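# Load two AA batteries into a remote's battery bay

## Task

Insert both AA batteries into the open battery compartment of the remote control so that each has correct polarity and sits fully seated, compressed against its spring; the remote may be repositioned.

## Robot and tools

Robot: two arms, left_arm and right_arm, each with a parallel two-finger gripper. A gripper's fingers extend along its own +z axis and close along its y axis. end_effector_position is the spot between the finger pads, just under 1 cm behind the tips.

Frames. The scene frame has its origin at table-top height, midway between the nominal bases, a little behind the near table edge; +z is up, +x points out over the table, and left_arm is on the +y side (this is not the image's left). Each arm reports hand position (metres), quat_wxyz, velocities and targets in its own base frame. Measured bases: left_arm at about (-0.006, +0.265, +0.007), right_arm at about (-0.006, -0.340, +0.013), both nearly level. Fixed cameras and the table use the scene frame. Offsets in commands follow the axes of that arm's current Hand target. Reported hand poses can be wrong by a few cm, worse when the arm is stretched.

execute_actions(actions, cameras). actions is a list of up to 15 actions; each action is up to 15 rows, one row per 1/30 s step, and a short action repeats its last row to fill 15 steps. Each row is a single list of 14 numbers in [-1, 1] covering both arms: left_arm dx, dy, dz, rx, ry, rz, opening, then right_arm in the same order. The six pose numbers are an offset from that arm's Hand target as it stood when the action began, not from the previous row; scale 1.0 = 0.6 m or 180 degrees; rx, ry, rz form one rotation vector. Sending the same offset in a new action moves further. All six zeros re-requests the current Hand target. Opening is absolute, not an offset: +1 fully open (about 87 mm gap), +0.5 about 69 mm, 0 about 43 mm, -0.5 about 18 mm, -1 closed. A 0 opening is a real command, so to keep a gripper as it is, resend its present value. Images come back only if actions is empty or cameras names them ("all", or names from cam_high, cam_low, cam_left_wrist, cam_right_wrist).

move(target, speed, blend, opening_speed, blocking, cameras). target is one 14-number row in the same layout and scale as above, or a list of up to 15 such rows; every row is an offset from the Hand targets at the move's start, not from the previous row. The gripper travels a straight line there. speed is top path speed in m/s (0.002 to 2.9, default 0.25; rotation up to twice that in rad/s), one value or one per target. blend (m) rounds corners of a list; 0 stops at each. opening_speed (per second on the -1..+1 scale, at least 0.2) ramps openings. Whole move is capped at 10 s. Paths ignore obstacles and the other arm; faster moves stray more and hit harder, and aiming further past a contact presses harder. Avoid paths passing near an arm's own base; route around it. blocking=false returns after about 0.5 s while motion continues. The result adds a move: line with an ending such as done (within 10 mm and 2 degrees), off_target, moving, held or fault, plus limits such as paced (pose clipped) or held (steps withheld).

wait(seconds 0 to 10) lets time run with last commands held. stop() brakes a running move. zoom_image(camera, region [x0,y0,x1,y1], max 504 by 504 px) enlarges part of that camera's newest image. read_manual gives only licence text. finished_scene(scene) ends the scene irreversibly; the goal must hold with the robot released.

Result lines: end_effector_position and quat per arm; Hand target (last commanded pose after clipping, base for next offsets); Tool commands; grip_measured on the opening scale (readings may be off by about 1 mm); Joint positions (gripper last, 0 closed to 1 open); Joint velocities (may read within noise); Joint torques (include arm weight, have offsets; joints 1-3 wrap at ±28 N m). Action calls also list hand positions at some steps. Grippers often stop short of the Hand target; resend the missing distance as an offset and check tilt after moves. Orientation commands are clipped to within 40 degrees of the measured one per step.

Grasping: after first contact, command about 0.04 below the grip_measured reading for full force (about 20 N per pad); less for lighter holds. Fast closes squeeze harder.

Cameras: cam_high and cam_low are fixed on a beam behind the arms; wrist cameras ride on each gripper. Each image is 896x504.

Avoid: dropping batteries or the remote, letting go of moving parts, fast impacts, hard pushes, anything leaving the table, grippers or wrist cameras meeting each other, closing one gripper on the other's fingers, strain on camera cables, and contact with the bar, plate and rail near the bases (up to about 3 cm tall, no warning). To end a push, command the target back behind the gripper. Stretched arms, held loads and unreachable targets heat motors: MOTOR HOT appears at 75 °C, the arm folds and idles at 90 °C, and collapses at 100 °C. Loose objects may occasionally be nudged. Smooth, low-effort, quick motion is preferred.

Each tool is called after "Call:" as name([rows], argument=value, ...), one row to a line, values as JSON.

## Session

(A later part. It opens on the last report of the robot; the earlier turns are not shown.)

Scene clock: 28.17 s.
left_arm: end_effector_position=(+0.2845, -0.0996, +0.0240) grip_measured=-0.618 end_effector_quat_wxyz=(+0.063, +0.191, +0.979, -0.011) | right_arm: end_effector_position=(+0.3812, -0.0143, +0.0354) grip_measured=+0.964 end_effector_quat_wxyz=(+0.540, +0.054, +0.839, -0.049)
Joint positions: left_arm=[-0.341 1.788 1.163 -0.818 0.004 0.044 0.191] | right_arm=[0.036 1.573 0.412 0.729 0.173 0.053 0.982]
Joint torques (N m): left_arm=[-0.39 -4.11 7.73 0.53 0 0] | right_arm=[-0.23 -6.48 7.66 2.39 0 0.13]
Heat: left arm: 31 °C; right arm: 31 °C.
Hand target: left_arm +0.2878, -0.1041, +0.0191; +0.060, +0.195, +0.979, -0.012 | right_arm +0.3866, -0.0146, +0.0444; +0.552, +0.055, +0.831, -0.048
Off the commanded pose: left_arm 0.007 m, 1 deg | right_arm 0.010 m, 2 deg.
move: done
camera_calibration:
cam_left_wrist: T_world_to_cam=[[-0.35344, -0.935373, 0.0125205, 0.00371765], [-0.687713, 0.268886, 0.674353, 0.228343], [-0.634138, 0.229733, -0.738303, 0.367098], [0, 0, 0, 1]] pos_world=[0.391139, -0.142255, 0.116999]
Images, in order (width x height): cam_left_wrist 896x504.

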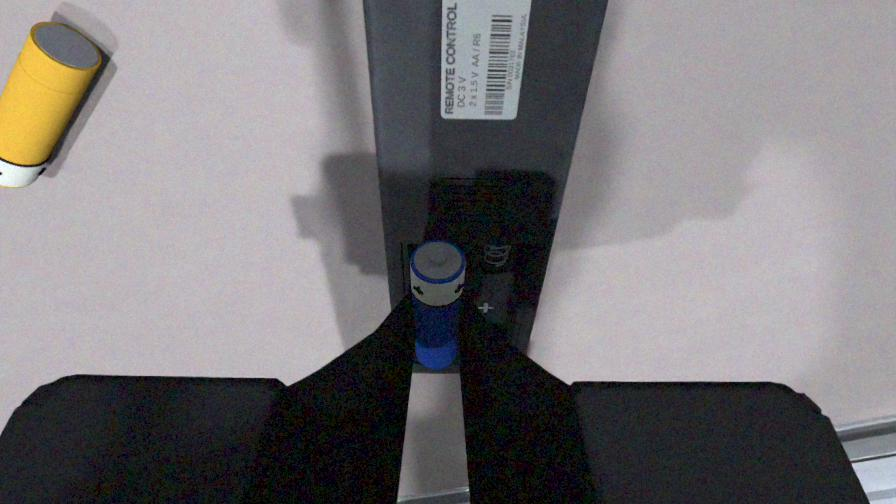

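Call:
move(target=[0,0,0,0,0,0,-0.35,0,0,0,0,0,0,1], opening_speed=0.5, cameras=["cam_left_wrist"])

Call:
zoom_image(camera="cam_left_wrist", region=[340, 130, 580, 370])

Scene clock: 29.23 s.
left_arm: end_effector_position=(+0.2829, -0.1027, +0.0240) grip_measured=-0.351 end_effector_quat_wxyz=(+0.062, +0.194, +0.979, -0.016) | right_arm: end_effector_position=(+0.3812, -0.0143, +0.0354) grip_measured=+0.964 end_effector_quat_wxyz=(+0.540, +0.054, +0.839, -0.049)
Joint positions: left_arm=[-0.347 1.788 1.163 -0.82 0.013 0.044 0.325] | right_arm=[0.036 1.573 0.412 0.729 0.173 0.053 0.982]
Joint torques (N m): left_arm=[0.05 -4.08 7.72 0.54 -0.07 0] | right_arm=[-0.23 -6.46 7.65 2.39 0 0.14]
Heat: left arm: 31 °C; right arm: 31 °C.
Hand target: left_arm +0.2878, -0.1041, +0.0191; +0.060, +0.195, +0.979, -0.012 | right_arm +0.3866, -0.0146, +0.0444; +0.552, +0.055, +0.831, -0.048
Off the commanded pose: left_arm 0.007 m, 1 deg | right_arm 0.010 m, 2 deg.
move: done
camera_calibration:
cam_left_wrist: T_world_to_cam=[[-0.359385, -0.932945, 0.0213473, 0.00206372], [-0.682719, 0.278452, 0.675544, 0.227646], [-0.636189, 0.228206, -0.737011, 0.367175], [0, 0, 0, 1]] pos_world=[0.389753, -0.145255, 0.116783]
Images, in order (width x height): cam_left_wrist 896x504.

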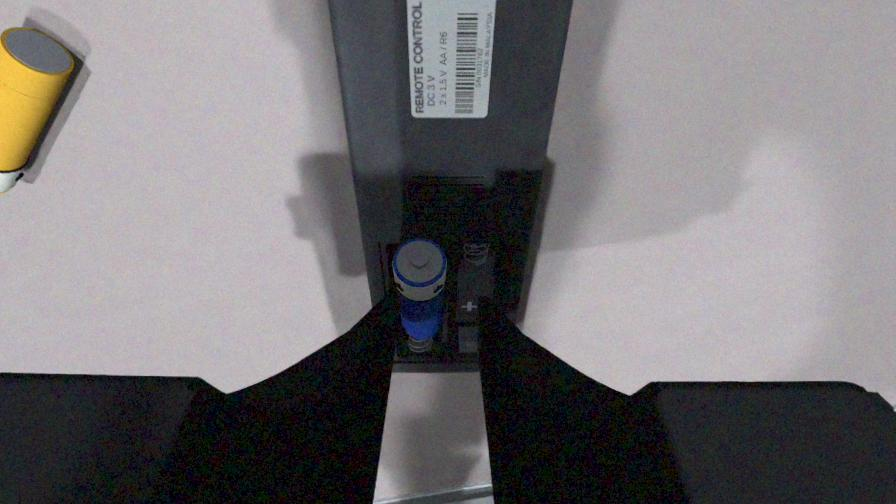

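Scaled by 2.100 from the camera's 896x504 image, which has a finer 1280x720 frame.

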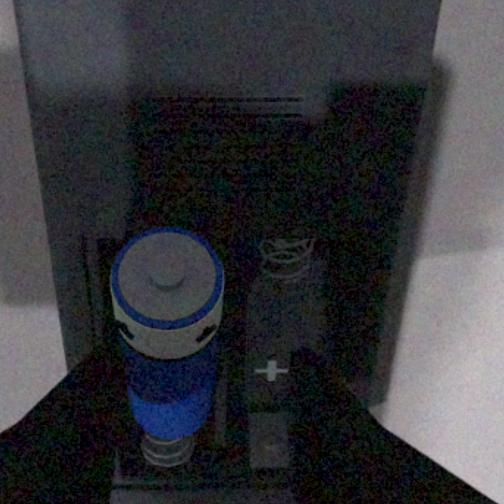

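Call:
move(target=[0,0,-0.1,0,0,0,-0.35,0,0,0,0,0,0,1], cameras=["cam_left_wrist"])

Call:
zoom_image(camera="cam_left_wrist", region=[320, 80, 560, 320])

Scene clock: 30.57 s.
left_arm: end_effector_position=(+0.2725, -0.0986, +0.0636) grip_measured=-0.350 end_effector_quat_wxyz=(+0.034, +0.194, +0.980, -0.011) | right_arm: end_effector_position=(+0.3812, -0.0143, +0.0354) grip_measured=+0.964 end_effector_quat_wxyz=(+0.540, +0.054, +0.839, -0.049)
Joint positions: left_arm=[-0.347 1.753 1.283 -1.028 0.011 0.044 0.325] | right_arm=[0.036 1.573 0.412 0.729 0.173 0.053 0.982]
Joint torques (N m): left_arm=[0.14 -8.38 9.47 0.26 -0.06 0.02] | right_arm=[-0.23 -6.48 7.65 2.39 0 0.13]
Heat: left arm: 31 °C; right arm: 31 °C.
Hand target: left_arm +0.2812, -0.1013, +0.0787; +0.060, +0.195, +0.979, -0.012 | right_arm +0.3866, -0.0146, +0.0444; +0.552, +0.055, +0.831, -0.048
Off the commanded pose: left_arm 0.018 m, 3 deg | right_arm 0.010 m, 2 deg.
move: off_target (left_arm)
camera_calibration:
cam_left_wrist: T_world_to_cam=[[-0.358173, -0.93342, 0.0209436, 0.000816844], [-0.646963, 0.264302, 0.71525, 0.179005], [-0.673164, 0.242634, -0.698555, 0.397823], [0, 0, 0, 1]] pos_world=[0.383902, -0.143074, 0.149851]
Images, in order (width x height): cam_left_wrist 896x504.

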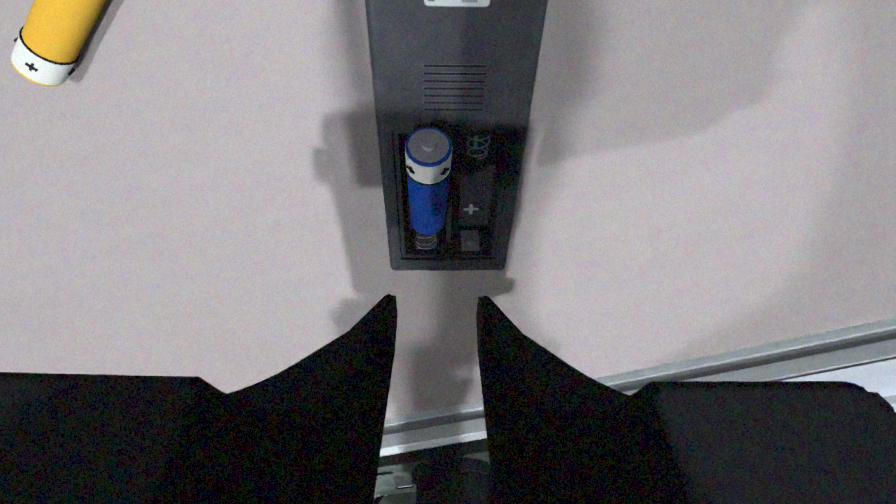

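Scaled by 2.100 from the camera's 896x504 image, which has a finer 1280x720 frame.

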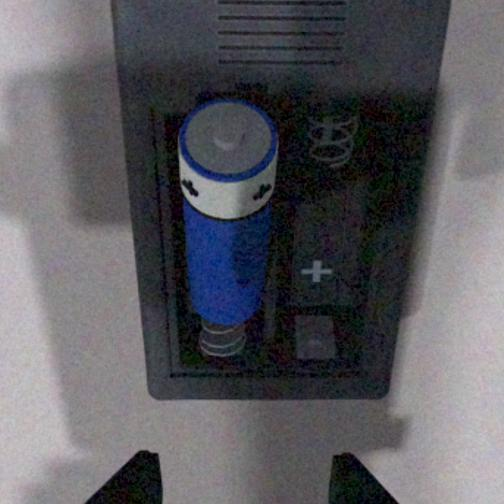

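Call:
move(target=[-0.066,0.0045,0.008,0,-0.211,0,-1,0,0,0,0,0,0,1], cameras=["cam_left_wrist"])

Call:
zoom_image(camera="cam_left_wrist", region=[320, 180, 560, 420])

Scene clock: 34.07 s.
left_arm: end_effector_position=(+0.3177, -0.1144, +0.0749) grip_measured=-1.000 end_effector_quat_wxyz=(+0.363, +0.180, +0.912, -0.070) | right_arm: end_effector_position=(+0.3812, -0.0143, +0.0354) grip_measured=+0.964 end_effector_quat_wxyz=(+0.540, +0.054, +0.839, -0.049)
Joint positions: left_arm=[-0.331 1.34 0.753 -0.228 0.038 0.044 0] | right_arm=[0.036 1.573 0.412 0.729 0.173 0.053 0.982]
Joint torques (N m): left_arm=[0.83 -5.34 5.91 1.64 0.1 0.07] | right_arm=[-0.23 -6.48 7.66 2.39 0 0.13]
Heat: left arm: 31 °C; right arm: 31 °C.
Hand target: left_arm +0.3190, -0.1140, +0.0788; +0.375, +0.180, +0.906, -0.075 | right_arm +0.3866, -0.0146, +0.0444; +0.552, +0.055, +0.831, -0.048
Off the commanded pose: left_arm 0.004 m, 2 deg | right_arm 0.010 m, 2 deg.
move: done
camera_calibration:
cam_left_wrist: T_world_to_cam=[[-0.369145, -0.929075, 0.0234998, 0.00592265], [-0.922546, 0.369375, 0.111673, 0.349111], [-0.112432, 0.0195437, -0.993467, 0.258424], [0, 0, 0, 1]] pos_world=[0.353312, -0.128501, 0.217611]
Images, in order (width x height): cam_left_wrist 896x504.

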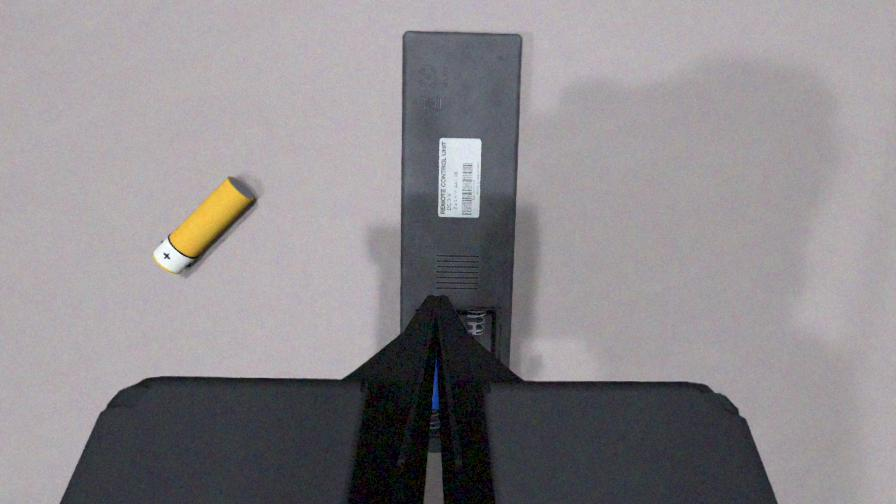

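Scaled by 2.100 from the camera's 896x504 image, which has a finer 1280x720 frame.

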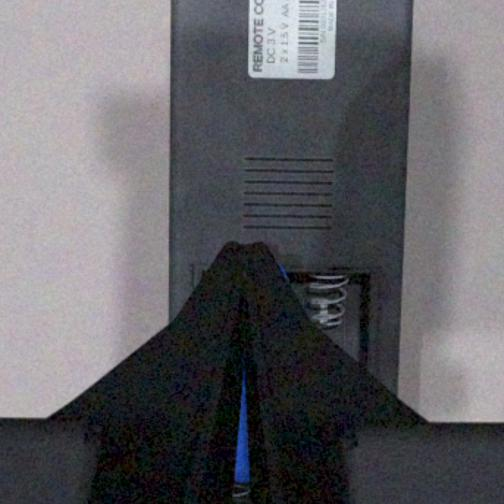

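Call:
move(target=[0.047,0,0.047,0,0,0,-1,0,0,0,0,0,0,1], cameras=["cam_left_wrist","cam_high"], speed=0.1)

Call:
zoom_image(camera="cam_left_wrist", region=[320, 180, 560, 420])

Scene clock: 35.47 s.
left_arm: end_effector_position=(+0.3184, -0.1147, +0.0428) grip_measured=-1.000 end_effector_quat_wxyz=(+0.374, +0.179, +0.907, -0.072) | right_arm: end_effector_position=(+0.3812, -0.0143, +0.0354) grip_measured=+0.964 end_effector_quat_wxyz=(+0.540, +0.054, +0.839, -0.049)
Joint positions: left_arm=[-0.331 1.39 0.636 -0.035 0.039 0.044 0] | right_arm=[0.036 1.573 0.412 0.729 0.173 0.053 0.982]
Joint torques (N m): left_arm=[0.84 -3.17 5.85 1.67 0.1 0.07] | right_arm=[-0.23 -6.48 7.66 2.39 0 0.14]
Heat: left arm: 31 °C; right arm: 32 °C.
Hand target: left_arm +0.3190, -0.1140, +0.0389; +0.375, +0.181, +0.906, -0.075 | right_arm +0.3866, -0.0146, +0.0444; +0.552, +0.055, +0.831, -0.048
Off the commanded pose: left_arm 0.004 m, 0 deg | right_arm 0.010 m, 2 deg.
move: done
camera_calibration:
cam_left_wrist: T_world_to_cam=[[-0.369908, -0.928794, 0.0225831, 0.00696861], [-0.924844, 0.370432, 0.0862708, 0.35542], [-0.0884933, 0.0110264, -0.996016, 0.218097], [0, 0, 0, 1]] pos_world=[0.350586, -0.127591, 0.186408]
Images, in order (width x height): cam_high 896x504, cam_left_wrist 896x504.

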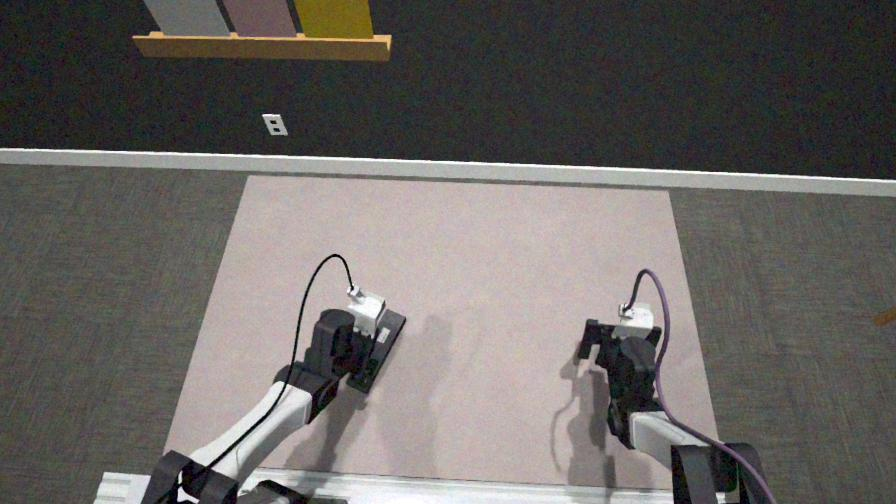

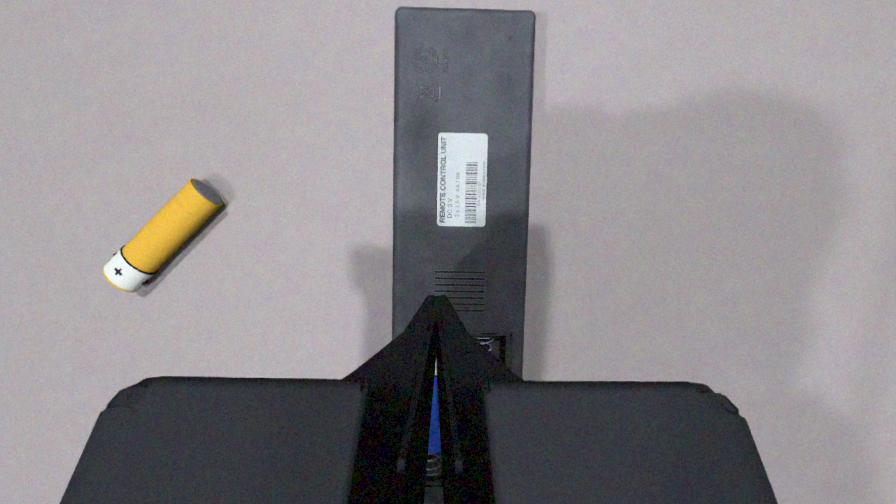

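Scaled by 2.100 from the camera's 896x504 image, which has a finer 1280x720 frame.

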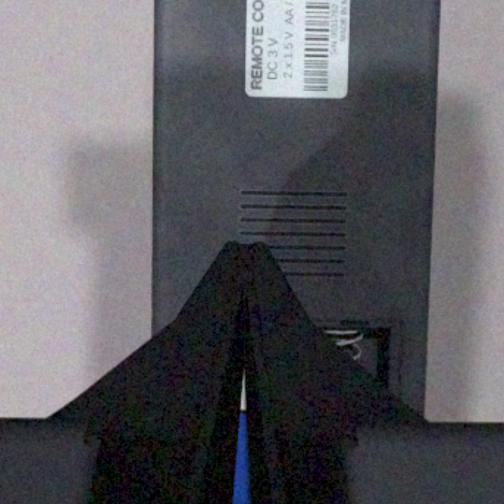

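Call:
move([
  [0.0106,0,0.0106,0,0,0,-1,0,0,0,0,0,0,1],
  [0.0223,0,-0.001,0,0,0,-1,0,0,0,0,0,0,1],
], cameras=["cam_left_wrist"], speed=0.05)

Call:
zoom_image(camera="cam_left_wrist", region=[320, 240, 560, 480])

Scene clock: 36.97 s.
left_arm: end_effector_position=(+0.3118, -0.1121, +0.0278) grip_measured=-1.000 end_effector_quat_wxyz=(+0.370, +0.179, +0.909, -0.072) | right_arm: end_effector_position=(+0.3812, -0.0143, +0.0354) grip_measured=+0.964 end_effector_quat_wxyz=(+0.540, +0.054, +0.839, -0.049)
Joint positions: left_arm=[-0.328 1.404 0.584 0.021 0.042 0.044 0] | right_arm=[0.036 1.573 0.412 0.729 0.173 0.053 0.982]
Joint torques (N m): left_arm=[0.83 -5.55 5.18 1.49 0.08 0.11] | right_arm=[-0.23 -6.46 7.65 2.39 0 0.14]
Heat: left arm: 31 °C; right arm: 32 °C.
Hand target: left_arm +0.3099, -0.1103, +0.0300; +0.375, +0.181, +0.906, -0.075 | right_arm +0.3866, -0.0146, +0.0444; +0.552, +0.055, +0.831, -0.048
Off the commanded pose: left_arm 0.003 m, 1 deg | right_arm 0.010 m, 2 deg.
move: done
camera_calibration:
cam_left_wrist: T_world_to_cam=[[-0.369178, -0.929015, 0.0252717, 0.0069759], [-0.924082, 0.36984, 0.0963921, 0.348946], [-0.0988962, 0.0122328, -0.995023, 0.205942], [0, 0, 0, 1]] pos_world=[0.345396, -0.125093, 0.171105]
Images, in order (width x height): cam_left_wrist 896x504.

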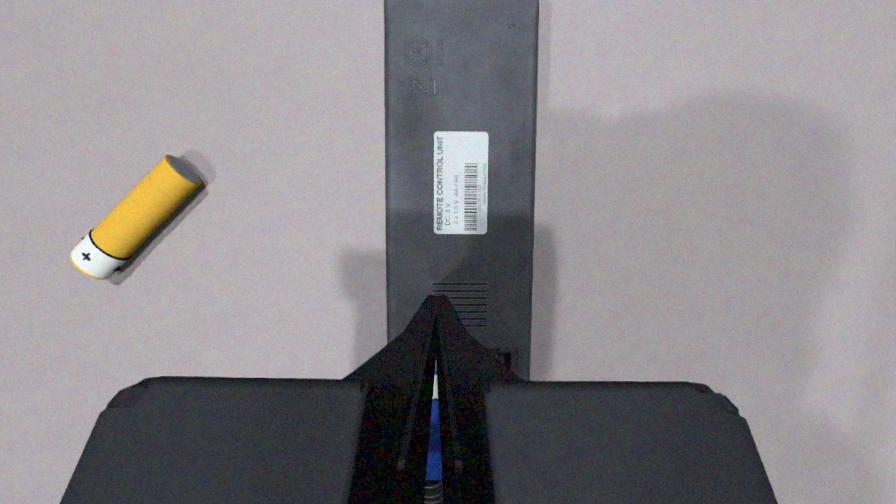

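Scaled by 2.100 from the camera's 896x504 image, which has a finer 1280x720 frame.

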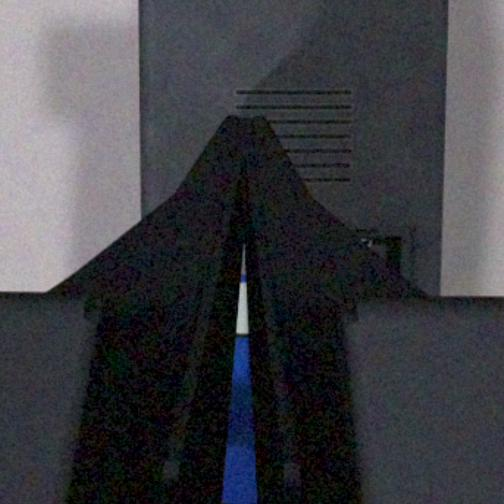

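Call:
move(target=[0.0125,0,-0.0125,0,0,0,-1,0,0,0,0,0,0,1], cameras=["cam_left_wrist"], speed=0.05)

Call:
zoom_image(camera="cam_left_wrist", region=[320, 240, 560, 480])

Scene clock: 37.93 s.
left_arm: end_effector_position=(+0.3036, -0.1084, +0.0287) grip_measured=-1.000 end_effector_quat_wxyz=(+0.374, +0.178, +0.907, -0.073) | right_arm: end_effector_position=(+0.3812, -0.0143, +0.0354) grip_measured=+0.964 end_effector_quat_wxyz=(+0.540, +0.054, +0.839, -0.049)
Joint positions: left_arm=[-0.325 1.358 0.547 0.021 0.044 0.044 0] | right_arm=[0.036 1.573 0.412 0.729 0.173 0.053 0.982]
Joint torques (N m): left_arm=[0.84 -5.3 5.41 1.37 0.1 0.11] | right_arm=[-0.21 -6.48 7.66 2.38 0 0.14]
Heat: left arm: 31 °C; right arm: 32 °C.
Hand target: left_arm +0.3000, -0.1062, +0.0298; +0.375, +0.181, +0.906, -0.075 | right_arm +0.3866, -0.0146, +0.0444; +0.552, +0.055, +0.831, -0.048
Off the commanded pose: left_arm 0.004 m, 0 deg | right_arm 0.010 m, 2 deg.
move: done
camera_calibration:
cam_left_wrist: T_world_to_cam=[[-0.367912, -0.929508, 0.025593, 0.00687367], [-0.92541, 0.368702, 0.0876019, 0.340494], [-0.0908628, 0.00854581, -0.995827, 0.203155], [0, 0, 0, 1]] pos_world=[0.336085, -0.120888, 0.172303]
Images, in order (width x height): cam_left_wrist 896x504.

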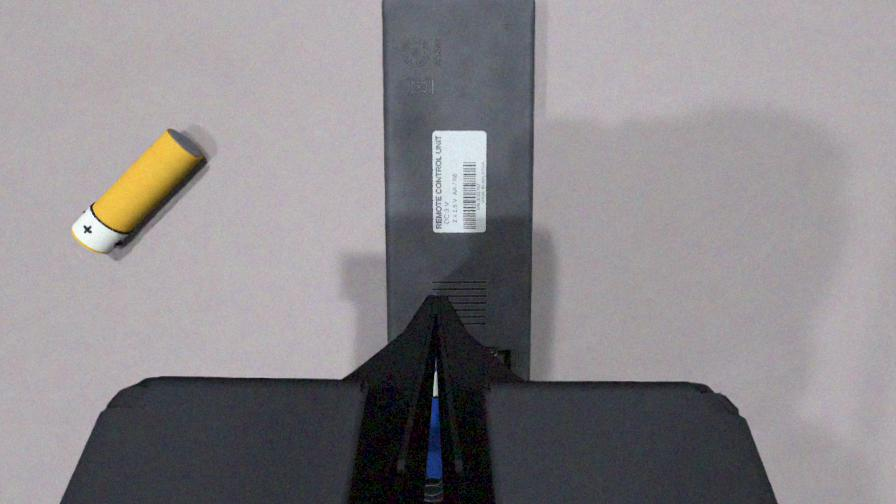

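Scaled by 2.100 from the camera's 896x504 image, which has a finer 1280x720 frame.

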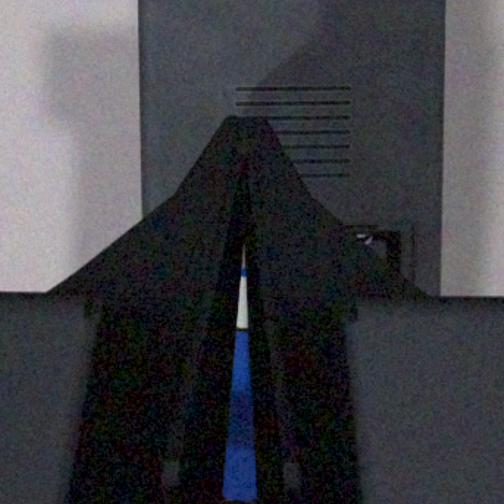

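Call:
move([
  [-0.035,0,-0.0,0,0,0,-1,0,0,0,0,0,0,1],
  [-0.15,0,-0.11,0,0,0,-1,0,0,0,0,0,0,1],
], cameras=["cam_left_wrist","cam_high"], speed=0.15)

Call:
zoom_image(camera="cam_left_wrist", region=[320, 180, 560, 420])

Scene clock: 40.83 s.
left_arm: end_effector_position=(+0.3086, -0.1101, +0.1214) grip_measured=-1.000 end_effector_quat_wxyz=(+0.353, +0.179, +0.916, -0.070) | right_arm: end_effector_position=(+0.3812, -0.0143, +0.0354) grip_measured=+0.964 end_effector_quat_wxyz=(+0.540, +0.054, +0.839, -0.049)
Joint positions: left_arm=[-0.325 1.266 0.902 -0.471 0.044 0.045 0] | right_arm=[0.036 1.573 0.412 0.729 0.173 0.053 0.982]
Joint torques (N m): left_arm=[0.44 -4.79 11.04 1.34 0.06 0.07] | right_arm=[-0.24 -6.48 7.66 2.39 0 0.14]
Heat: left arm: 31 °C; right arm: 32 °C.
Hand target: left_arm +0.3158, -0.1128, +0.1402; +0.375, +0.181, +0.906, -0.075 | right_arm +0.3866, -0.0146, +0.0444; +0.552, +0.055, +0.831, -0.048
Off the commanded pose: left_arm 0.020 m, 3 deg | right_arm 0.010 m, 2 deg.
move: off_target (left_arm)
camera_calibration:
cam_left_wrist: T_world_to_cam=[[-0.367018, -0.929804, 0.027613, 0.00418258], [-0.920695, 0.367338, 0.131845, 0.330696], [-0.132733, 0.0229662, -0.990886, 0.309846], [0, 0, 0, 1]] pos_world=[0.347132, -0.124704, 0.263306]
Images, in order (width x height): cam_high 896x504, cam_left_wrist 896x504.

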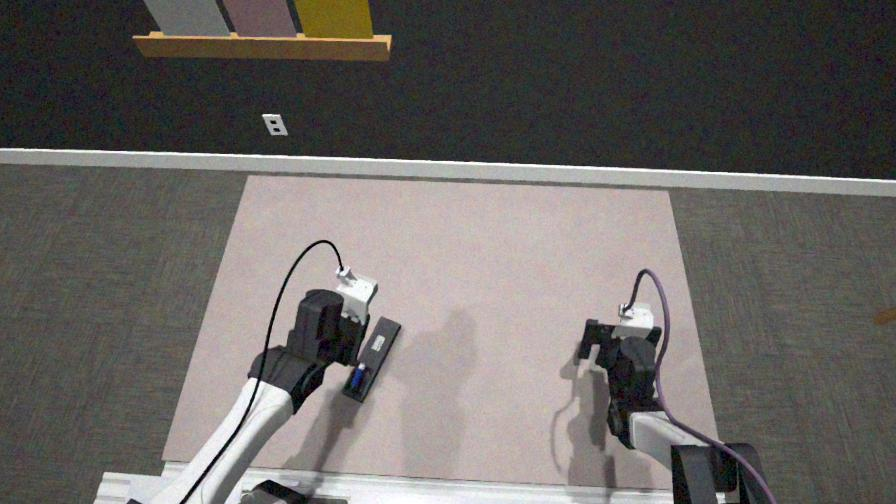

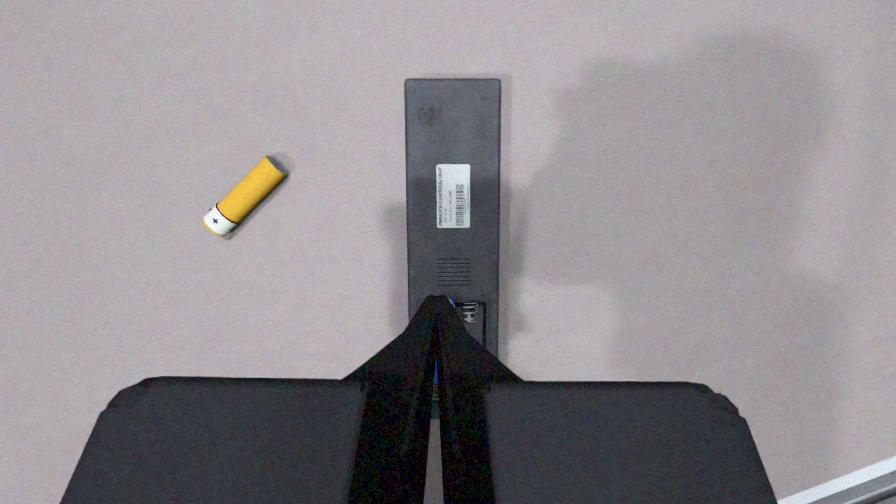

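Scaled by 2.100 from the camera's 896x504 image, which has a finer 1280x720 frame.

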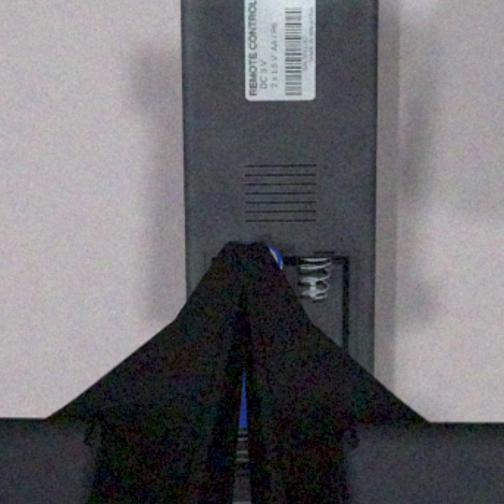

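Call:
move(target=[0.0487,-0.0107,0.081,0,0.25,0,0.75,0,0,0,0,0,0,1], cameras=["cam_left_wrist"])

Scene clock: 43.43 s.
left_arm: end_effector_position=(+0.3198, -0.1197, +0.0809) grip_measured=+0.750 end_effector_quat_wxyz=(-0.008, +0.195, +0.981, -0.003) | right_arm: end_effector_position=(+0.3812, -0.0143, +0.0354) grip_measured=+0.964 end_effector_quat_wxyz=(+0.540, +0.054, +0.839, -0.049)
Joint positions: left_arm=[-0.358 2.024 1.7 -1.262 0.009 0.035 0.875] | right_arm=[0.036 1.573 0.412 0.729 0.173 0.053 0.982]
Joint torques (N m): left_arm=[-0.35 -7.2 9.84 0.08 -0.09 -0.08] | right_arm=[-0.23 -6.46 7.65 2.38 0 0.13]
Heat: left arm: 32 °C; right arm: 32 °C.
Hand target: left_arm +0.3259, -0.1239, +0.0852; +0.000, +0.195, +0.981, +0.000 | right_arm +0.3866, -0.0146, +0.0444; +0.552, +0.055, +0.831, -0.048
Off the commanded pose: left_arm 0.009 m, 1 deg | right_arm 0.010 m, 2 deg.
move: done
camera_calibration:
cam_left_wrist: T_world_to_cam=[[-0.358299, -0.93339, 0.0201119, -0.00211551], [-0.58642, 0.241766, 0.773085, 0.176032], [-0.726452, 0.265202, -0.633984, 0.461433], [0, 0, 0, 1]] pos_world=[0.43768, -0.166906, 0.156496]
Images, in order (width x height): cam_left_wrist 896x504.

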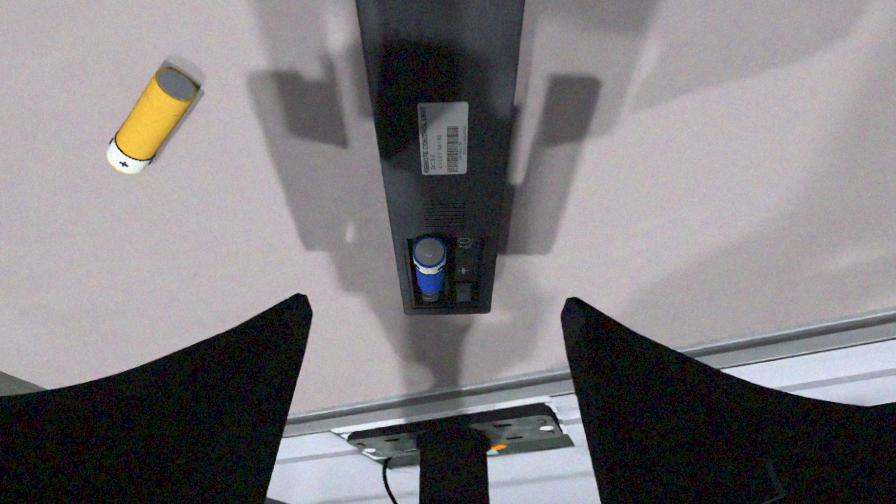

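Call:
move(target=[0,0,0.122,0,0,0,0.75,0,0,0,0,0,0,1], cameras=["cam_left_wrist"], speed=0.15)

Scene clock: 44.83 s.
left_arm: end_effector_position=(+0.3259, -0.1220, +0.0168) grip_measured=+0.750 end_effector_quat_wxyz=(-0.001, +0.195, +0.981, -0.004) | right_arm: end_effector_position=(+0.3812, -0.0143, +0.0354) grip_measured=+0.964 end_effector_quat_wxyz=(+0.540, +0.054, +0.839, -0.049)
Joint positions: left_arm=[-0.358 2.085 1.534 -1.021 0.009 0.035 0.875] | right_arm=[0.036 1.573 0.412 0.729 0.173 0.053 0.982]
Joint torques (N m): left_arm=[-0.35 -7.73 5.37 0.39 -0.09 -0.07] | right_arm=[-0.23 -6.48 7.65 2.38 0 0.13]
Heat: left arm: 32 °C; right arm: 32 °C.
Hand target: left_arm +0.3260, -0.1239, +0.0120; +0.000, +0.195, +0.981, +0.000 | right_arm +0.3866, -0.0146, +0.0444; +0.552, +0.055, +0.831, -0.048
Off the commanded pose: left_arm 0.005 m, 1 deg | right_arm 0.010 m, 2 deg.
move: done
camera_calibration:
cam_left_wrist: T_world_to_cam=[[-0.35851, -0.933312, 0.0199703, -0.00068707], [-0.59651, 0.245486, 0.764142, 0.233643], [-0.718085, 0.26204, -0.644739, 0.422852], [0, 0, 0, 1]] pos_world=[0.442768, -0.168802, 0.0941058]
Images, in order (width x height): cam_left_wrist 896x504.

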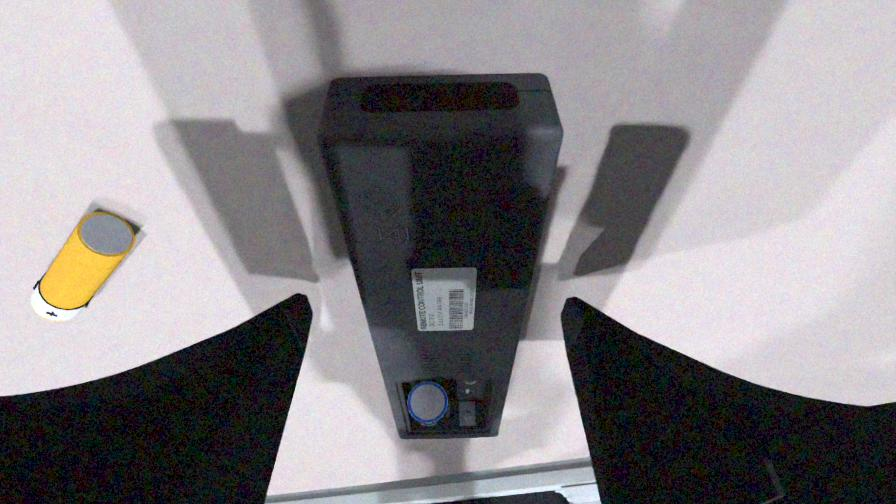

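Call:
move(target=[0,0,0.008,0,0,0,0.75,0,0,0,0,0,0,1], speed=0.05)

Call:
move(target=[0,0,0,0,0,0,0,0,0,0,0,0,0,1], opening_speed=0.6, cameras=["cam_left_wrist"])

Scene clock: 45.73 s.
left_arm: end_effector_position=(+0.3297, -0.1233, +0.0162) grip_measured=+0.750 end_effector_quat_wxyz=(+0.007, +0.195, +0.981, -0.005) | right_arm: end_effector_position=(+0.3812, -0.0143, +0.0354) grip_measured=+0.964 end_effector_quat_wxyz=(+0.540, +0.054, +0.839, -0.049)
Joint positions: left_arm=[-0.358 2.085 1.534 -1.005 0.008 0.035 0.875] | right_arm=[0.036 1.573 0.412 0.729 0.173 0.053 0.982]
Joint torques (N m): left_arm=[-0.32 -7.32 4.34 0.42 -0.09 -0.06] | right_arm=[-0.24 -6.48 7.66 2.38 0 0.13]
Heat: left arm: 32 °C; right arm: 32 °C.
Hand target: left_arm +0.3259, -0.1238, +0.0072; +0.000, +0.195, +0.981, +0.000 | right_arm +0.3866, -0.0146, +0.0444; +0.552, +0.055, +0.831, -0.048
Off the commanded pose: left_arm 0.010 m, 1 deg | right_arm 0.010 m, 2 deg.
move: done

Scene clock: 47.20 s.
left_arm: end_effector_position=(+0.3283, -0.1229, +0.0148) grip_measured=+0.062 end_effector_quat_wxyz=(+0.005, +0.194, +0.981, -0.005) | right_arm: end_effector_position=(+0.3812, -0.0143, +0.0354) grip_measured=+0.964 end_effector_quat_wxyz=(+0.540, +0.054, +0.839, -0.049)
Joint positions: left_arm=[-0.358 2.085 1.527 -1.003 0.008 0.033 0.531] | right_arm=[0.036 1.573 0.412 0.729 0.173 0.053 0.982]
Joint torques (N m): left_arm=[-0.32 -7.27 4.93 0.39 -0.08 -0.06] | right_arm=[-0.23 -6.45 7.65 2.39 0 0.14]
Heat: left arm: 32 °C; right arm: 32 °C.
Hand target: left_arm +0.3260, -0.1239, +0.0072; +0.000, +0.195, +0.981, +0.000 | right_arm +0.3866, -0.0146, +0.0444; +0.552, +0.055, +0.831, -0.048
Off the commanded pose: left_arm 0.008 m, 1 deg | right_arm 0.010 m, 2 deg.
move: done
camera_calibration:
cam_left_wrist: T_world_to_cam=[[-0.357658, -0.933648, 0.0195603, -0.000969196], [-0.605598, 0.247832, 0.756195, 0.240191], [-0.710867, 0.258613, -0.654054, 0.420955], [0, 0, 0, 1]] pos_world=[0.444356, -0.169296, 0.0937148]
Images, in order (width x height): cam_left_wrist 896x504.

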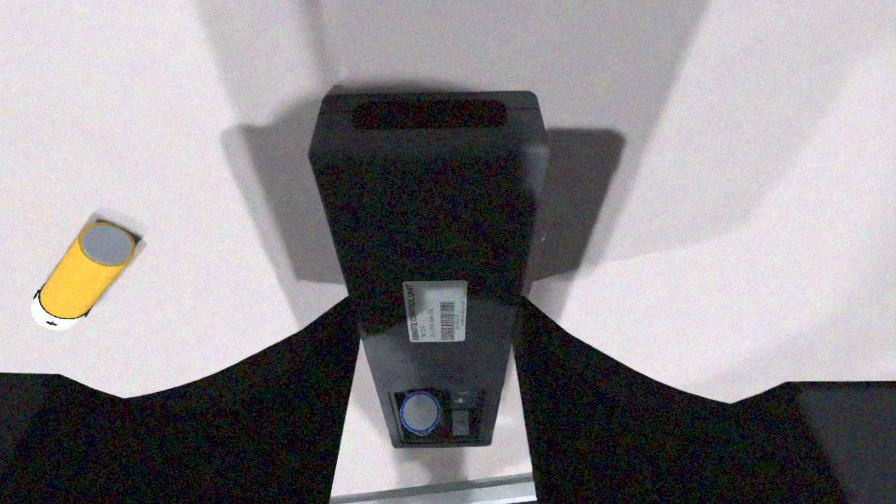

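Call:
move([
  [0,0,-0.06,0,0,0,0,0,0,0,0,0,0,1],
  [-0.1,-0.204,-0.06,0,0,0.372,0,0,0,0,0,0,0,1],
], speed=[0.1,0.2], cameras=["cam_left_wrist","cam_high"])

Scene clock: 51.97 s.
left_arm: end_effector_position=(+0.3295, -0.2548, +0.0376) grip_measured=+0.062 end_effector_quat_wxyz=(-0.007, +0.699, +0.715, -0.004) | right_arm: end_effector_position=(+0.3812, -0.0143, +0.0354) grip_measured=+0.964 end_effector_quat_wxyz=(+0.540, +0.054, +0.839, -0.049)
Joint positions: left_arm=[-0.729 2.302 1.971 -1.254 0.007 0.82 0.531] | right_arm=[0.036 1.573 0.412 0.729 0.173 0.053 0.982]
Joint torques (N m): left_arm=[-0.09 -8.88 10.26 0 -0.02 0.12] | right_arm=[-0.24 -6.48 7.66 2.39 0 0.13]
Heat: left arm: 32 °C; right arm: 32 °C.
Hand target: left_arm +0.3344, -0.2600, +0.0430; +0.000, +0.704, +0.710, +0.000 | right_arm +0.3866, -0.0146, +0.0444; +0.552, +0.055, +0.831, -0.048
Off the commanded pose: left_arm 0.009 m, 1 deg | right_arm 0.010 m, 2 deg.
move: done
camera_calibration:
cam_left_wrist: T_world_to_cam=[[-0.998507, -0.0479179, 0.0262235, 0.312446], [-0.0106442, 0.641553, 0.767005, 0.160186], [-0.053577, 0.765581, -0.641105, 0.382853], [0, 0, 0, 1]] pos_world=[0.334196, -0.380901, 0.114392]
Images, in order (width x height): cam_high 896x504, cam_left_wrist 896x504.

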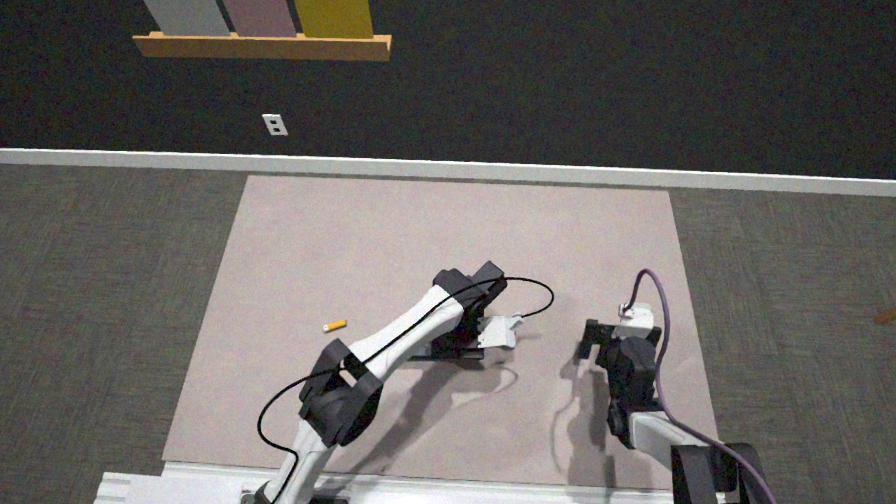

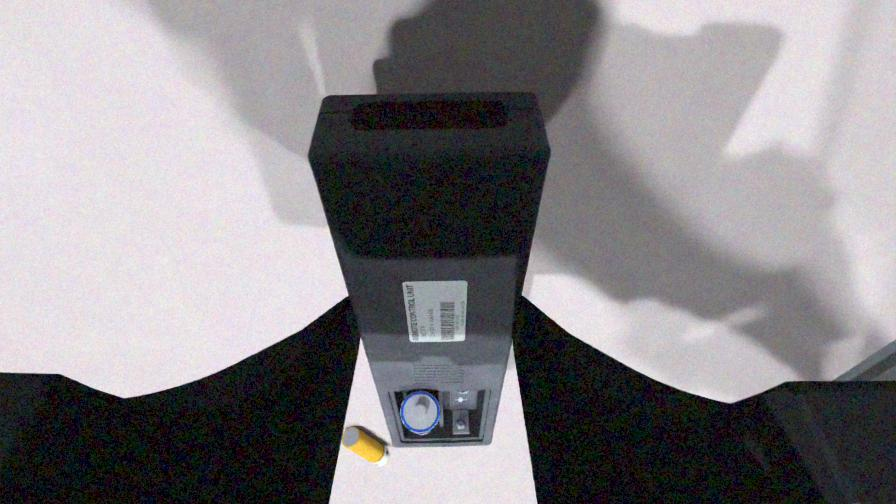

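Call:
move(target=[0,0,0.04,0,0,0,0,0,0,0,0,0,0,1], speed=0.06)

Call:
move(target=[0,0,0,0,0,0,0.7,0,0,0,0,0,0,1], opening_speed=0.8, cameras=["cam_left_wrist"])

Scene clock: 53.10 s.
left_arm: end_effector_position=(+0.3346, -0.2591, +0.0240) grip_measured=+0.062 end_effector_quat_wxyz=(+0.002, +0.699, +0.715, -0.003) | right_arm: end_effector_position=(+0.3812, -0.0143, +0.0354) grip_measured=+0.964 end_effector_quat_wxyz=(+0.540, +0.054, +0.839, -0.049)
Joint positions: left_arm=[-0.728 2.32 1.948 -1.196 0.007 0.821 0.531] | right_arm=[0.036 1.573 0.412 0.729 0.173 0.053 0.982]
Joint torques (N m): left_arm=[-0.05 -9.25 5.59 0.31 -0.03 0.11] | right_arm=[-0.24 -6.48 7.66 2.38 0 0.13]
Heat: left arm: 32 °C; right arm: 32 °C.
Hand target: left_arm +0.3344, -0.2598, +0.0190; -0.001, +0.704, +0.710, +0.000 | right_arm +0.3866, -0.0146, +0.0444; +0.552, +0.055, +0.831, -0.048
Off the commanded pose: left_arm 0.005 m, 1 deg | right_arm 0.010 m, 2 deg.
move: done

Scene clock: 54.20 s.
left_arm: end_effector_position=(+0.3347, -0.2591, +0.0240) grip_measured=+0.700 end_effector_quat_wxyz=(+0.002, +0.699, +0.715, -0.003) | right_arm: end_effector_position=(+0.3812, -0.0143, +0.0354) grip_measured=+0.964 end_effector_quat_wxyz=(+0.540, +0.054, +0.839, -0.049)
Joint positions: left_arm=[-0.728 2.32 1.948 -1.196 0.006 0.821 0.85] | right_arm=[0.036 1.573 0.412 0.729 0.173 0.053 0.982]
Joint torques (N m): left_arm=[-0.05 -9.26 5.6 0.32 -0.03 0.12] | right_arm=[-0.24 -6.48 7.65 2.39 0 0.14]
Heat: left arm: 32 °C; right arm: 32 °C.
Hand target: left_arm +0.3345, -0.2598, +0.0190; +0.000, +0.704, +0.710, +0.000 | right_arm +0.3866, -0.0146, +0.0444; +0.552, +0.055, +0.831, -0.048
Off the commanded pose: left_arm 0.005 m, 1 deg | right_arm 0.010 m, 2 deg.
move: done
camera_calibration:
cam_left_wrist: T_world_to_cam=[[-0.998792, -0.047329, 0.0131919, 0.318334], [-0.0207947, 0.650461, 0.759255, 0.179452], [-0.0445156, 0.758064, -0.650659, 0.372964], [0, 0, 0, 1]] pos_world=[0.338284, -0.384391, 0.102223]
Images, in order (width x height): cam_left_wrist 896x504.

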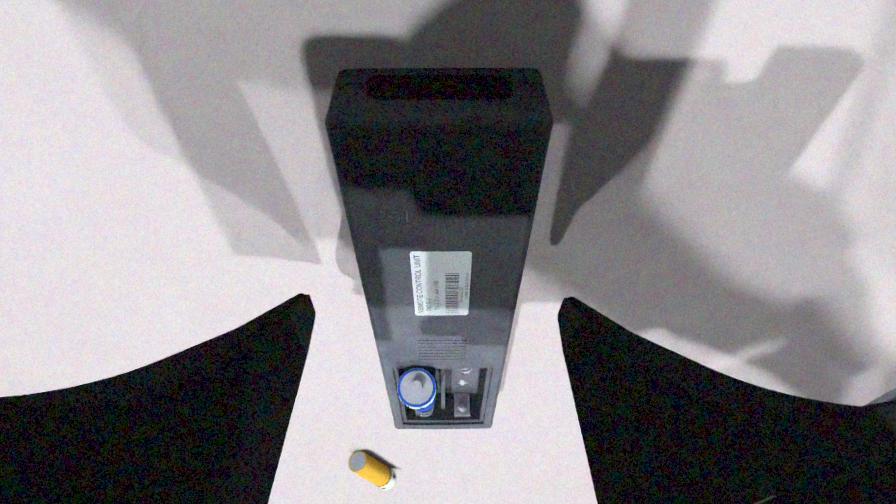

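Call:
move([
  [0,0,-0.13,0,0,0,0.7,0,0,0,0,0,0,1],
  [0.075,0.016,-0.218,0,-0.25,0,0.7,0,0,0,0,0,0,1],
], blend=[0.03,0])

Call:
move([
  [0,0,0,0,0,0,-1,-0.1,0,-0.15,0,0,0,0.8],
  [0,0,0,0,0,0,-1,-0.012,0.325,-0.143,-0.495,0.0165,-0.23,0.8],
], blend=[0.03,0], cameras=["all"])

Scene clock: 58.03 s.
left_arm: end_effector_position=(+0.3437, -0.2138, +0.1366) grip_measured=+0.700 end_effector_quat_wxyz=(+0.248, +0.645, +0.668, -0.274) | right_arm: end_effector_position=(+0.3812, -0.0143, +0.0354) grip_measured=+0.964 end_effector_quat_wxyz=(+0.540, +0.054, +0.839, -0.049)
Joint positions: left_arm=[-0.34 1.871 1.622 -1.044 0.715 1.091 0.85] | right_arm=[0.036 1.573 0.412 0.729 0.173 0.053 0.982]
Joint torques (N m): left_arm=[0.46 -10.55 5.6 0.81 0.46 0.12] | right_arm=[-0.23 -6.48 7.66 2.39 0 0.14]
Heat: left arm: 32 °C; right arm: 33 °C.
Hand target: left_arm +0.3438, -0.2149, +0.1499; +0.272, +0.650, +0.656, -0.269 | right_arm +0.3866, -0.0146, +0.0444; +0.552, +0.055, +0.831, -0.048
Off the commanded pose: left_arm 0.013 m, 3 deg | right_arm 0.010 m, 2 deg.
move: off_target (left_arm)

Scene clock: 63.97 s.
left_arm: end_effector_position=(+0.3438, -0.2139, +0.1367) grip_measured=-1.000 end_effector_quat_wxyz=(+0.249, +0.645, +0.668, -0.275) | right_arm: end_effector_position=(+0.3337, +0.1846, +0.0736) grip_measured=+0.800 end_effector_quat_wxyz=(-0.356, +0.601, -0.620, -0.357)
Joint positions: left_arm=[-0.34 1.871 1.622 -1.043 0.715 1.091 0] | right_arm=[0.156 1.819 1.16 -0.621 -1.032 -1.218 0.9]
Joint torques (N m): left_arm=[0.49 -10.55 5.56 0.83 0.46 0.12] | right_arm=[0.27 -7.24 10.93 0.74 -0.71 -0.01]
Heat: left arm: 34 °C; right arm: 33 °C.
Hand target: left_arm +0.3438, -0.2149, +0.1499; +0.272, +0.650, +0.656, -0.269 | right_arm +0.3394, +0.1901, +0.0806; -0.365, +0.606, -0.607, -0.364
Off the commanded pose: left_arm 0.013 m, 3 deg | right_arm 0.011 m, 2 deg.
move: off_target (left_arm, right_arm); blend cut to 0 m at target 1
camera_calibration:
cam_left_wrist: T_world_to_cam=[[-0.997059, -0.0275404, 0.0715203, 0.32377], [-0.0194808, 0.993625, 0.111036, 0.226239], [-0.0741223, 0.109316, -0.99124, 0.330396], [0, 0, 0, 1]] pos_world=[0.351715, -0.251998, 0.279224]
cam_right_wrist: T_world_to_cam=[[0.999765, -0.0216624, -0.0004112, -0.332642], [-0.0213805, -0.983326, -0.180591, 0.22349], [0.0035077, 0.180558, -0.983558, 0.187509], [0, 0, 0, 1]] pos_world=[0.336685, 0.178702, 0.22465]

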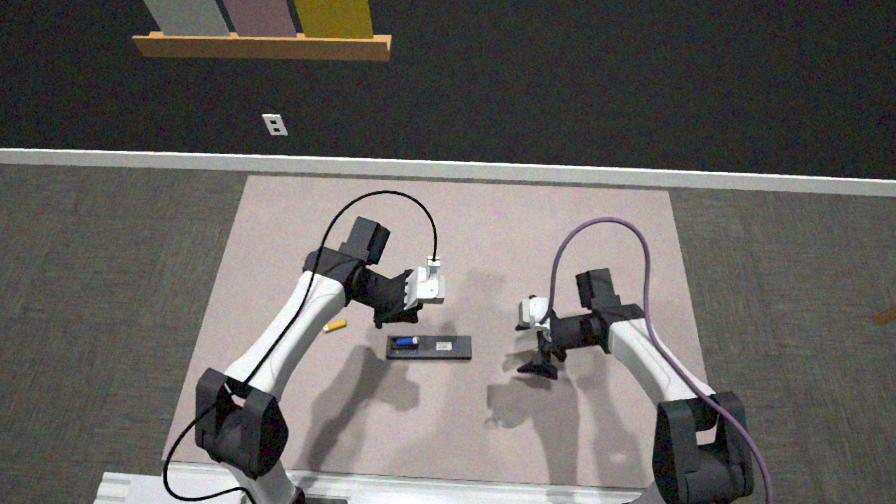

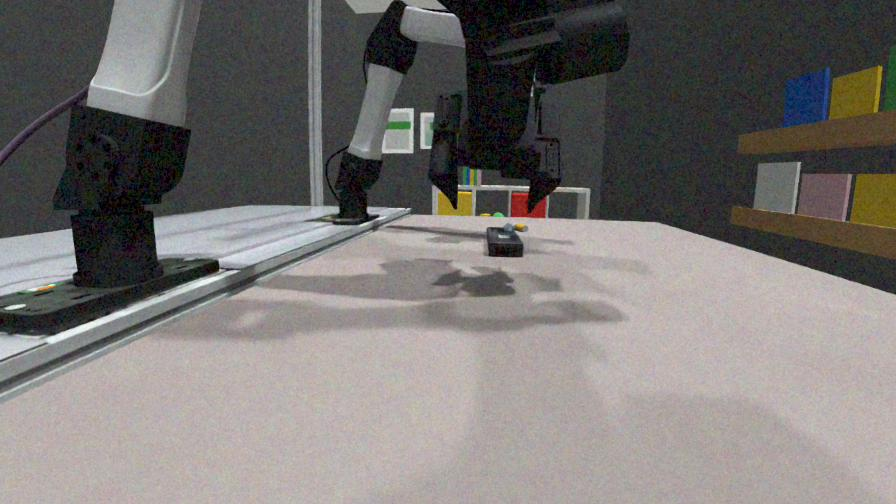

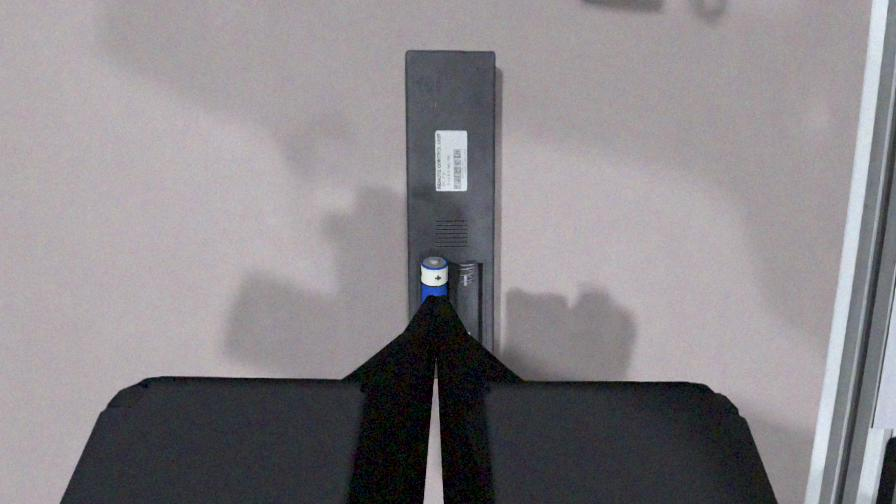

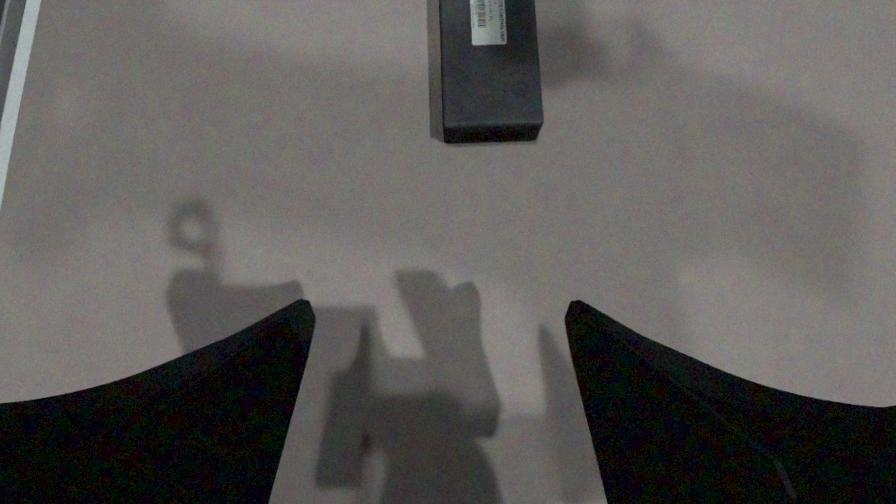

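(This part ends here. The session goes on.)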